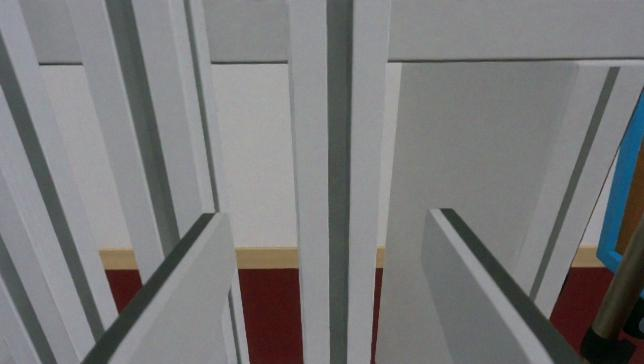

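move(target={"side":"right","x":0.188,"y":-0.268,"z":0.58,"quat_wxyz":[0.498,-0.502,-0.502,0.498]}, cameras=[])

move(base={"x_m_s":0.1,"for_s":0.32}, joints={"right_gripper_m":0.052}, cameras=["right_wrist_camera"])

Scene clock: 321.07 s.
Joint torques (N m): left_arm=[-2.01 1.05 -0.26 -1.72 -0.34 -0.56 0.25] | right_arm=[-10.17 -3.96 -0.27 -6.03 0.08 -2.25 -0.29]
External joint torques (N m): left_arm=[0.16 0.23 -0.34 -0.39 -0.35 0.05 0.26] | right_arm=[-0.44 -0.32 0.19 -0.96 0.15 -0.28 -0.29]
Wrist force (N): left_arm=[-2.6 0.7 -9.1] | right_arm=[-4.6 1.5 -6.5]
Wrist torque (N m): left_arm=[-0.32 -0.32 0.19] | right_arm=[-0.31 -0.50 -0.35]
Wrist force, peak (N): left_arm=[-2.8 0.1 -9.2] | right_arm=[-5.3 1.8 -6.5]
move: done
base_odometry: x=+0.607 y=+0.983 heading=+0.000
lidar_m: 0.87 0.47 0.41 3.25 2.41 1.73 1.64 1.72 2.33 0.82 0.30 0.23
joint_positions: torso_squat_rad=+0.950 torso_shift_rad=+0.000 torso_pitch_rad=+0.000 torso_yaw_rad=+0.000 left_shoulder_pitch_rad=+0.027 left_shoulder_roll_rad=+0.023 left_shoulder_yaw_rad=+0.023 left_elbow_rad=-0.260 left_forearm_roll_rad=+0.047 left_wrist_pitch_rad=-0.042 left_hand_roll_rad=+0.019 left_gripper_m=+0.101 right_shoulder_pitch_rad=-0.203 right_shoulder_roll_rad=-0.105 right_shoulder_yaw_rad=-0.024 right_elbow_rad=-0.326 right_forearm_roll_rad=-0.030 right_wrist_pitch_rad=-1.057 right_hand_roll_rad=+1.480 right_gripper_m=+0.060 head_pan_rad=+0.000 head_tilt_rad=+0.800
joint_status: all done
wheel_motors_off: 0
motor_effort: left_wheel=-9(10) right_wheel=+9(11)
chest: x=-0.2280 y=+0.0003 z=+0.9971 quat_wxyz=(+1.000, +0.000, +0.000, +0.000) (m; base frame)
left_hand: x=-0.1121 y=+0.2418 z=+0.3225 quat_wxyz=(+0.989, +0.010, -0.138, +0.047) (m; base frame)
right_hand: x=+0.1880 y=-0.2680 z=+0.5799 quat_wxyz=(+0.498, -0.502, -0.502, +0.498) (m; base frame)
right_hand_status: reached (checked arc, planned for 0.1 s): 0 mm and 0.1 deg off.
pictures: none

Scene clock: 322.20 s.
Joint torques (N m): left_arm=[-1.84 0.54 -0.79 -1.49 -0.11 -0.41 0.29] | right_arm=[-9.6 -3.93 0.29 -5.9 0.09 -2.28 -0.42]
External joint torques (N m): left_arm=[0.33 -0.28 -0.87 -0.16 -0.12 0.19 0.3] | right_arm=[0.12 -0.29 0.74 -0.83 0.15 -0.3 -0.42]
Wrist force (N): left_arm=[-2.5 0.7 -8.7] | right_arm=[-4.6 1.7 -6.5]
Wrist torque (N m): left_arm=[-0.33 -0.34 0.18] | right_arm=[-0.34 -0.48 -0.35]
Wrist force, peak (N): left_arm=[-2.8 0.2 -9.2] | right_arm=[-4.6 1.5 -7.0]
move: done
base_odometry: x=+0.640 y=+0.982 heading=-0.001
lidar_m: 0.83 0.48 0.40 3.15 2.47 1.75 1.69 1.74 2.39 0.83 0.26 0.21
base_status: done (sent for 0.33 of 0.33 s)
joint_positions: torso_squat_rad=+0.950 torso_shift_rad=+0.000 torso_pitch_rad=+0.000 torso_yaw_rad=+0.000 left_shoulder_pitch_rad=+0.027 left_shoulder_roll_rad=+0.023 left_shoulder_yaw_rad=+0.023 left_elbow_rad=-0.260 left_forearm_roll_rad=+0.047 left_wrist_pitch_rad=-0.042 left_hand_roll_rad=+0.019 left_gripper_m=+0.101 right_shoulder_pitch_rad=-0.203 right_shoulder_roll_rad=-0.105 right_shoulder_yaw_rad=-0.024 right_elbow_rad=-0.326 right_forearm_roll_rad=-0.030 right_wrist_pitch_rad=-1.057 right_hand_roll_rad=+1.480 right_gripper_m=+0.052 head_pan_rad=+0.000 head_tilt_rad=+0.800
joint_status: all done
wheel_motors_off: 0
motor_effort: left_wheel=-9(18) right_wheel=+6(35)
chest: x=-0.2280 y=+0.0003 z=+0.9971 quat_wxyz=(+1.000, +0.000, +0.000, +0.000) (m; base frame)
left_hand: x=-0.1121 y=+0.2418 z=+0.3225 quat_wxyz=(+0.989, +0.010, -0.138, +0.047) (m; base frame)
right_hand: x=+0.1881 y=-0.2680 z=+0.5800 quat_wxyz=(+0.498, -0.502, -0.502, +0.498) (m; base frame)
pictures: right_wrist_camera
camera_calibration:
right_wrist_camera: T_world_to_cam=[[0.00692586, -0.999815, -0.0179304, -0.257152], [-0.441843, 0.0130258, -0.896998, 0.637022], [0.897065, 0.0141349, -0.441672, 0.165305], [0, 0, 0, 1]]

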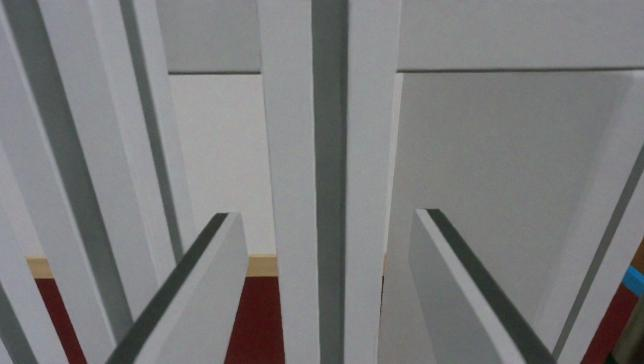

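move(base={"x_m_s":0.1,"for_s":0.15}, cameras=["right_wrist_camera"])

Scene clock: 328.47 s.
Joint torques (N m): left_arm=[-1.85 0.65 -0.5 -1.44 -0.29 -0.4 0.29] | right_arm=[-9.46 -3.85 0.18 -5.55 -0.21 -2.12 -0.18]
External joint torques (N m): left_arm=[0.32 -0.17 -0.58 -0.1 -0.3 0.2 0.3] | right_arm=[0.26 -0.21 0.64 -0.47 -0.14 -0.15 -0.17]
Wrist force (N): left_arm=[-2.3 0.3 -9.0] | right_arm=[-4.6 1.5 -6.2]
Wrist torque (N m): left_arm=[-0.30 -0.31 0.18] | right_arm=[-0.31 -0.49 -0.34]
Wrist force, peak (N): left_arm=[-2.9 0.2 -9.3] | right_arm=[-4.7 2.1 -7.1]
move: done
base_odometry: x=+0.652 y=+0.982 heading=-0.002
lidar_m: 0.83 0.48 0.39 3.08 2.48 1.78 1.70 1.77 2.40 0.81 0.24 0.19
base_status: done (sent for 0.17 of 0.17 s)
joint_positions: torso_squat_rad=+0.950 torso_shift_rad=+0.000 torso_pitch_rad=+0.000 torso_yaw_rad=+0.000 left_shoulder_pitch_rad=+0.027 left_shoulder_roll_rad=+0.023 left_shoulder_yaw_rad=+0.023 left_elbow_rad=-0.260 left_forearm_roll_rad=+0.047 left_wrist_pitch_rad=-0.042 left_hand_roll_rad=+0.019 left_gripper_m=+0.101 right_shoulder_pitch_rad=-0.203 right_shoulder_roll_rad=-0.105 right_shoulder_yaw_rad=-0.024 right_elbow_rad=-0.326 right_forearm_roll_rad=-0.030 right_wrist_pitch_rad=-1.057 right_hand_roll_rad=+1.480 right_gripper_m=+0.052 head_pan_rad=+0.000 head_tilt_rad=+0.800
wheel_motors_off: 0
motor_effort: left_wheel=-5(23) right_wheel=+2(34)
chest: x=-0.2279 y=+0.0003 z=+0.9971 quat_wxyz=(+1.000, +0.000, +0.000, +0.000) (m; base frame)
left_hand: x=-0.1121 y=+0.2418 z=+0.3225 quat_wxyz=(+0.989, +0.010, -0.138, +0.047) (m; base frame)
right_hand: x=+0.1881 y=-0.2680 z=+0.5799 quat_wxyz=(+0.498, -0.502, -0.502, +0.498) (m; base frame)
pictures: right_wrist_camera
camera_calibration:
right_wrist_camera: T_world_to_cam=[[0.00695078, -0.999815, -0.0179314, -0.257147], [-0.441907, 0.0130146, -0.896966, 0.637022], [0.897034, 0.0141586, -0.441735, 0.165291], [0, 0, 0, 1]]

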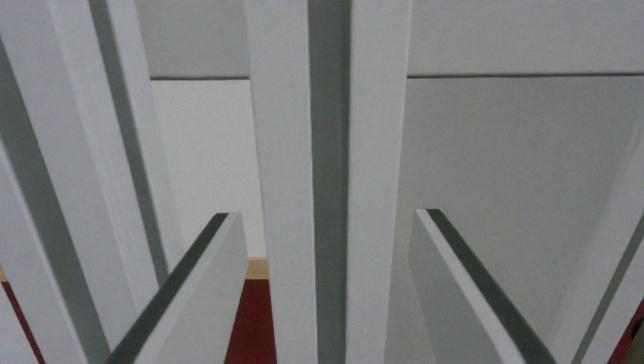

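move(base={"x_m_s":0.1,"for_s":0.16}, cameras=["right_wrist_camera"])

Scene clock: 331.87 s.
Joint torques (N m): left_arm=[-1.62 1.1 -1.07 -1.66 0.03 -0.45 0.4] | right_arm=[-9.15 -4.18 -0.26 -5.61 0.08 -2.27 -0.45]
External joint torques (N m): left_arm=[0.55 0.28 -1.14 -0.32 0.02 0.16 0.42] | right_arm=[0.58 -0.54 0.19 -0.53 0.14 -0.3 -0.44]
Wrist force (N): left_arm=[-2.7 0.1 -8.9] | right_arm=[-4.6 1.5 -6.6]
Wrist torque (N m): left_arm=[-0.28 -0.37 0.21] | right_arm=[-0.31 -0.49 -0.34]
Wrist force, peak (N): left_arm=[-2.4 0.4 -9.4] | right_arm=[-4.7 1.5 -7.0]
move: done
base_odometry: x=+0.663 y=+0.982 heading=-0.002
lidar_m: 0.82 0.46 0.37 3.06 2.51 1.80 1.71 1.78 2.39 0.82 0.24 0.18
base_status: done (sent for 0.17 of 0.17 s)
joint_positions: torso_squat_rad=+0.950 torso_shift_rad=+0.000 torso_pitch_rad=+0.000 torso_yaw_rad=+0.000 left_shoulder_pitch_rad=+0.027 left_shoulder_roll_rad=+0.023 left_shoulder_yaw_rad=+0.023 left_elbow_rad=-0.260 left_forearm_roll_rad=+0.047 left_wrist_pitch_rad=-0.042 left_hand_roll_rad=+0.019 left_gripper_m=+0.101 right_shoulder_pitch_rad=-0.203 right_shoulder_roll_rad=-0.105 right_shoulder_yaw_rad=-0.024 right_elbow_rad=-0.326 right_forearm_roll_rad=-0.030 right_wrist_pitch_rad=-1.057 right_hand_roll_rad=+1.480 right_gripper_m=+0.052 head_pan_rad=+0.000 head_tilt_rad=+0.800
wheel_motors_off: 0
motor_effort: left_wheel=-4(23) right_wheel=+2(33)
chest: x=-0.2279 y=+0.0003 z=+0.9971 quat_wxyz=(+1.000, +0.000, +0.000, +0.000) (m; base frame)
left_hand: x=-0.1121 y=+0.2418 z=+0.3225 quat_wxyz=(+0.989, +0.010, -0.138, +0.047) (m; base frame)
right_hand: x=+0.1881 y=-0.2680 z=+0.5799 quat_wxyz=(+0.498, -0.502, -0.502, +0.498) (m; base frame)
pictures: right_wrist_camera
camera_calibration:
right_wrist_camera: T_world_to_cam=[[0.00695593, -0.999815, -0.0179319, -0.257145], [-0.441922, 0.0130126, -0.896959, 0.63702], [0.897026, 0.0141637, -0.44175, 0.165291], [0, 0, 0, 1]]

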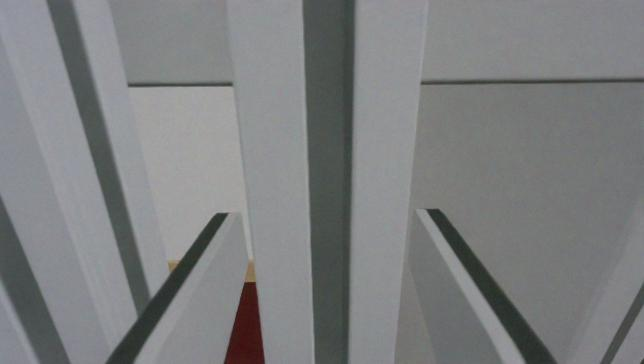

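move(joints={"right_gripper_m":0.015}, cameras=["right_wrist_camera"])

Scene clock: 334.93 s.
Joint torques (N m): left_arm=[-1.79 1.1 0.03 -1.58 -0.12 -0.43 0.31] | right_arm=[-9.29 -3.78 -0.01 -5.82 0.15 -2.1 0.34]
External joint torques (N m): left_arm=[0.37 0.28 -0.04 -0.25 -0.12 0.18 0.33] | right_arm=[0.44 -0.15 0.44 -0.75 0.21 -0.13 0.35]
Wrist force (N): left_arm=[-2.3 0.6 -9.1] | right_arm=[-3.5 1.2 -6.8]
Wrist torque (N m): left_arm=[-0.32 -0.31 0.20] | right_arm=[-0.31 -0.46 -1.11]
Wrist force, peak (N): left_arm=[-2.9 0.3 -9.2] | right_arm=[-5.2 1.5 -6.9]
move: off_target
base_odometry: x=+0.663 y=+0.982 heading=-0.002
lidar_m: 0.82 0.46 0.38 3.07 2.48 1.79 1.71 1.76 2.40 0.81 0.23 0.18
joint_positions: torso_squat_rad=+0.950 torso_shift_rad=+0.000 torso_pitch_rad=+0.000 torso_yaw_rad=+0.000 left_shoulder_pitch_rad=+0.027 left_shoulder_roll_rad=+0.023 left_shoulder_yaw_rad=+0.023 left_elbow_rad=-0.260 left_forearm_roll_rad=+0.047 left_wrist_pitch_rad=-0.042 left_hand_roll_rad=+0.019 left_gripper_m=+0.101 right_shoulder_pitch_rad=-0.203 right_shoulder_roll_rad=-0.105 right_shoulder_yaw_rad=-0.024 right_elbow_rad=-0.326 right_forearm_roll_rad=-0.030 right_wrist_pitch_rad=-1.057 right_hand_roll_rad=+1.480 right_gripper_m=+0.030 head_pan_rad=+0.000 head_tilt_rad=+0.800
joint_status: right_gripper_m off_target (ended at +0.030, target +0.015)
wheel_motors_off: 0
motor_effort: left_wheel=-4(5) right_wheel=+3(4)
chest: x=-0.2279 y=+0.0003 z=+0.9971 quat_wxyz=(+1.000, +0.000, +0.000, +0.000) (m; base frame)
left_hand: x=-0.1121 y=+0.2418 z=+0.3225 quat_wxyz=(+0.989, +0.010, -0.138, +0.047) (m; base frame)
right_hand: x=+0.1881 y=-0.2679 z=+0.5799 quat_wxyz=(+0.498, -0.502, -0.502, +0.498) (m; base frame)
pictures: right_wrist_camera
camera_calibration:
right_wrist_camera: T_world_to_cam=[[0.00697286, -0.999811, -0.0181269, -0.257007], [-0.441923, 0.01318, -0.896956, 0.637059], [0.897026, 0.014265, -0.441748, 0.165318], [0, 0, 0, 1]]

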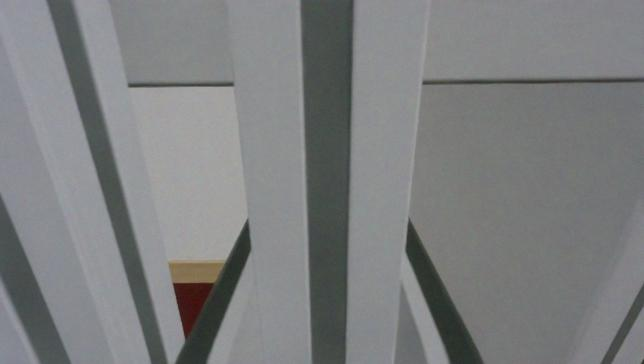

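move(joints={"torso_squat_rad":0.91}, min_time_s=1, cameras=[])

move(base={"x_m_s":-0.1,"for_s":1.5}, cameras=["head_camera","right_wrist_camera"])

move(joints={"torso_squat_rad":0.7}, cameras=[])

move(base={"x_m_s":-0.25,"for_s":2.77}, cameras=["head_camera"])

Scene clock: 340.13 s.
Joint torques (N m): left_arm=[-1.14 0.43 0.42 -1.42 -0.19 -0.61 0.17] | right_arm=[-12.64 -4.6 -0.06 -9.01 -0.03 -4.33 -0.22]
External joint torques (N m): left_arm=[1.02 -0.39 0.34 -0.09 -0.2 -0.01 0.19] | right_arm=[-2.95 -0.96 0.39 -3.95 0.04 -2.36 -0.21]
Wrist force (N): left_arm=[-2.3 0.5 -8.9] | right_arm=[-4.2 10.6 -6.2]
Wrist torque (N m): left_arm=[-0.31 -0.30 0.20] | right_arm=[-0.22 -0.44 -0.34]
Wrist force, peak (N): left_arm=[-2.5 0.6 -9.3] | right_arm=[-4.7 10.9 -6.4]
move: done
base_odometry: x=+0.663 y=+0.982 heading=-0.002
lidar_m: 0.82 0.47 0.38 3.05 2.49 1.80 1.70 1.78 2.40 0.81 0.24 0.17
joint_positions: torso_squat_rad=+0.910 torso_shift_rad=+0.000 torso_pitch_rad=+0.000 torso_yaw_rad=+0.000 left_shoulder_pitch_rad=+0.027 left_shoulder_roll_rad=+0.023 left_shoulder_yaw_rad=+0.023 left_elbow_rad=-0.260 left_forearm_roll_rad=+0.047 left_wrist_pitch_rad=-0.042 left_hand_roll_rad=+0.019 left_gripper_m=+0.101 right_shoulder_pitch_rad=-0.203 right_shoulder_roll_rad=-0.105 right_shoulder_yaw_rad=-0.024 right_elbow_rad=-0.325 right_forearm_roll_rad=-0.030 right_wrist_pitch_rad=-1.056 right_hand_roll_rad=+1.480 right_gripper_m=+0.030 head_pan_rad=+0.000 head_tilt_rad=+0.800
joint_status: all done
wheel_motors_off: 0
motor_effort: left_wheel=-4(5) right_wheel=+4(5)
chest: x=-0.2278 y=+0.0003 z=+1.0195 quat_wxyz=(+1.000, +0.000, +0.000, +0.000) (m; base frame)
left_hand: x=-0.1121 y=+0.2418 z=+0.3449 quat_wxyz=(+0.989, +0.010, -0.138, +0.047) (m; base frame)
right_hand: x=+0.1876 y=-0.2681 z=+0.6016 quat_wxyz=(+0.498, -0.502, -0.502, +0.498) (m; base frame)
pictures: none

Scene clock: 342.53 s.
Joint torques (N m): left_arm=[-2.43 0.55 -0.45 -1.97 -0.07 -0.58 0.26] | right_arm=[-13.52 -4.09 0.18 -8.89 0.08 -4.4 -0.09]
External joint torques (N m): left_arm=[-0.27 -0.26 -0.52 -0.64 -0.08 0.03 0.27] | right_arm=[-3.83 -0.44 0.64 -3.86 0.14 -2.4 -0.09]
Wrist force (N): left_arm=[-2.6 0.4 -9.1] | right_arm=[-4.1 10.4 -6.3]
Wrist torque (N m): left_arm=[-0.29 -0.31 0.17] | right_arm=[-0.49 -0.42 -0.36]
Wrist force, peak (N): left_arm=[-2.9 0.5 -9.3] | right_arm=[-4.2 11.2 -7.2]
move: done
base_odometry: x=+0.513 y=+0.983 heading=-0.001
lidar_m: 0.97 0.49 0.51 3.59 2.25 1.64 1.55 1.63 2.20 0.85 0.27 0.31
base_status: done (sent for 1.5 of 1.5 s)
joint_positions: torso_squat_rad=+0.910 torso_shift_rad=+0.000 torso_pitch_rad=+0.000 torso_yaw_rad=+0.000 left_shoulder_pitch_rad=+0.027 left_shoulder_roll_rad=+0.023 left_shoulder_yaw_rad=+0.023 left_elbow_rad=-0.260 left_forearm_roll_rad=+0.047 left_wrist_pitch_rad=-0.042 left_hand_roll_rad=+0.019 left_gripper_m=+0.101 right_shoulder_pitch_rad=-0.202 right_shoulder_roll_rad=-0.105 right_shoulder_yaw_rad=-0.024 right_elbow_rad=-0.325 right_forearm_roll_rad=-0.030 right_wrist_pitch_rad=-1.056 right_hand_roll_rad=+1.480 right_gripper_m=+0.030 head_pan_rad=+0.000 head_tilt_rad=+0.800
wheel_motors_off: 0
motor_effort: left_wheel=-3(29) right_wheel=-20(43)
chest: x=-0.2279 y=+0.0003 z=+1.0195 quat_wxyz=(+1.000, +0.000, +0.000, +0.000) (m; base frame)
left_hand: x=-0.1123 y=+0.2419 z=+0.3449 quat_wxyz=(+0.989, +0.010, -0.138, +0.047) (m; base frame)
right_hand: x=+0.1874 y=-0.2681 z=+0.6015 quat_wxyz=(+0.498, -0.502, -0.502, +0.498) (m; base frame)
pictures: head_camera, right_wrist_camera
camera_calibration:
head_camera: T_world_to_cam=[[-0.0583346, -0.998209, 0.0132539, -0.0222077], [-0.682187, 0.0301664, -0.730555, 0.807323], [0.728847, -0.0516583, -0.682725, 0.923933], [0, 0, 0, 1]]
right_wrist_camera: T_world_to_cam=[[0.006452, -0.999817, -0.0180101, -0.256771], [-0.444132, 0.0132715, -0.895863, 0.655867], [0.895938, 0.013779, -0.443965, 0.17693], [0, 0, 0, 1]]

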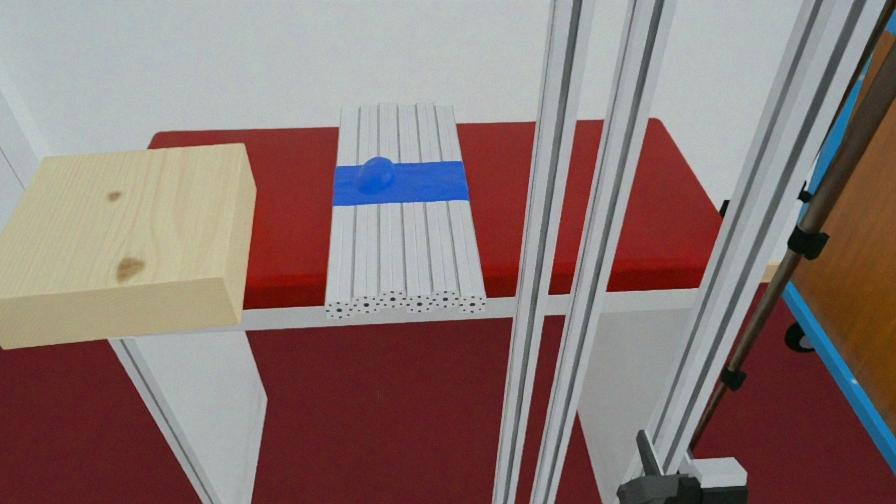

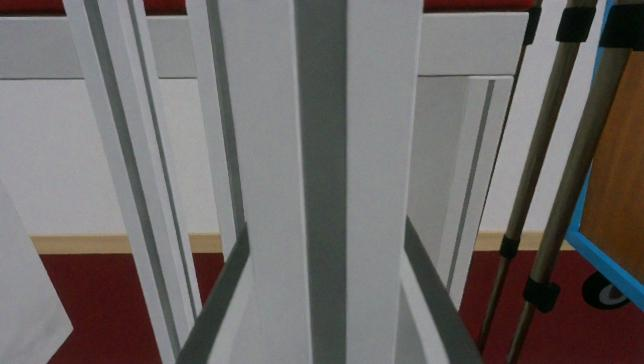

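Scene clock: 344.03 s.
Joint torques (N m): left_arm=[-2.63 0.97 -0.46 -1.83 0.09 -0.38 0.18] | right_arm=[-13.55 -4.26 -0.32 -9.03 -0.17 -4.04 0.1]
External joint torques (N m): left_arm=[-0.48 0.15 -0.54 -0.5 0.08 0.23 0.2] | right_arm=[-3.86 -0.62 0.13 -3.97 -0.1 -2.06 0.11]
Wrist force (N): left_arm=[-2.3 0.2 -9.3] | right_arm=[-4.2 10.5 -6.1]
Wrist torque (N m): left_arm=[-0.28 -0.25 0.17] | right_arm=[-0.19 -0.43 -0.34]
Wrist force, peak (N): left_arm=[-2.5 0.4 -9.5] | right_arm=[-4.4 11.6 -6.2]
move: done
base_odometry: x=+0.513 y=+0.983 heading=-0.001
lidar_m: 0.97 0.50 0.50 3.57 2.27 1.64 1.55 1.62 2.21 0.83 0.28 0.31
joint_positions: torso_squat_rad=+0.700 torso_shift_rad=+0.000 torso_pitch_rad=+0.000 torso_yaw_rad=+0.000 left_shoulder_pitch_rad=+0.027 left_shoulder_roll_rad=+0.023 left_shoulder_yaw_rad=+0.023 left_elbow_rad=-0.260 left_forearm_roll_rad=+0.047 left_wrist_pitch_rad=-0.042 left_hand_roll_rad=+0.019 left_gripper_m=+0.101 right_shoulder_pitch_rad=-0.202 right_shoulder_roll_rad=-0.105 right_shoulder_yaw_rad=-0.024 right_elbow_rad=-0.325 right_forearm_roll_rad=-0.030 right_wrist_pitch_rad=-1.056 right_hand_roll_rad=+1.480 right_gripper_m=+0.030 head_pan_rad=+0.000 head_tilt_rad=+0.800
joint_status: all done
wheel_motors_off: 0
motor_effort: left_wheel=-4(5) right_wheel=-20(23)
chest: x=-0.2278 y=+0.0003 z=+1.1253 quat_wxyz=(+1.000, +0.000, +0.000, +0.000) (m; base frame)
left_hand: x=-0.1123 y=+0.2419 z=+0.4507 quat_wxyz=(+0.989, +0.010, -0.138, +0.047) (m; base frame)
right_hand: x=+0.1874 y=-0.2681 z=+0.7072 quat_wxyz=(+0.499, -0.502, -0.502, +0.498) (m; base frame)
pictures: none

Scene clock: 348.47 s.
Joint torques (N m): left_arm=[-1.62 0.96 0.08 -1.7 -0.19 -0.64 0.38] | right_arm=[-13.27 -4.08 -0.21 -9.1 -0.04 -4.51 -0.43]
External joint torques (N m): left_arm=[0.55 0.14 0 -0.37 -0.19 -0.04 0.4] | right_arm=[-3.57 -0.44 0.24 -4.04 0.02 -2.53 -0.43]
Wrist force (N): left_arm=[-2.3 0.3 -9.0] | right_arm=[-4.4 10.4 -5.9]
Wrist torque (N m): left_arm=[-0.28 -0.26 0.19] | right_arm=[-0.31 -0.44 -0.35]
Wrist force, peak (N): left_arm=[-3.0 0.7 -9.3] | right_arm=[-4.6 10.8 -7.1]
move: done
base_odometry: x=-0.179 y=+0.984 heading=-0.003
lidar_m: 1.00 1.09 2.31 3.76 1.27 0.91 0.86 0.91 1.23 3.23 0.28 1.12
base_status: done (sent for 2.77 of 2.77 s)
joint_positions: torso_squat_rad=+0.700 torso_shift_rad=+0.000 torso_pitch_rad=+0.000 torso_yaw_rad=+0.000 left_shoulder_pitch_rad=+0.027 left_shoulder_roll_rad=+0.023 left_shoulder_yaw_rad=+0.023 left_elbow_rad=-0.260 left_forearm_roll_rad=+0.047 left_wrist_pitch_rad=-0.042 left_hand_roll_rad=+0.019 left_gripper_m=+0.101 right_shoulder_pitch_rad=-0.202 right_shoulder_roll_rad=-0.105 right_shoulder_yaw_rad=-0.024 right_elbow_rad=-0.325 right_forearm_roll_rad=-0.030 right_wrist_pitch_rad=-1.056 right_hand_roll_rad=+1.480 right_gripper_m=+0.030 head_pan_rad=+0.000 head_tilt_rad=+0.800
wheel_motors_off: 0
motor_effort: left_wheel=-16(44) right_wheel=+16(51)
chest: x=-0.2279 y=+0.0003 z=+1.1253 quat_wxyz=(+1.000, +0.000, +0.000, +0.000) (m; base frame)
left_hand: x=-0.1123 y=+0.2419 z=+0.4507 quat_wxyz=(+0.989, +0.010, -0.138, +0.047) (m; base frame)
right_hand: x=+0.1874 y=-0.2681 z=+0.7073 quat_wxyz=(+0.498, -0.502, -0.502, +0.498) (m; base frame)
pictures: head_camera
camera_calibration:
head_camera: T_world_to_cam=[[-0.058335, -0.998209, 0.0132236, -0.0235787], [-0.682177, 0.0301882, -0.730564, 0.884606], [0.728856, -0.0516383, -0.682717, 0.996134], [0, 0, 0, 1]]

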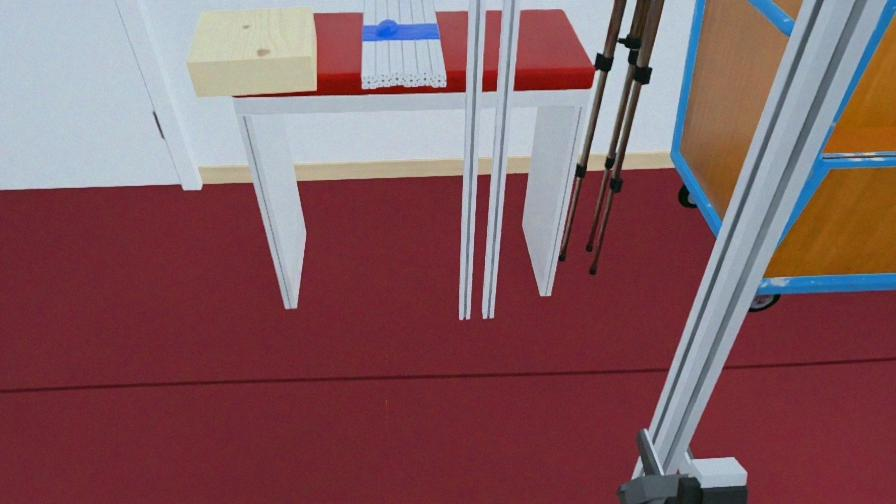

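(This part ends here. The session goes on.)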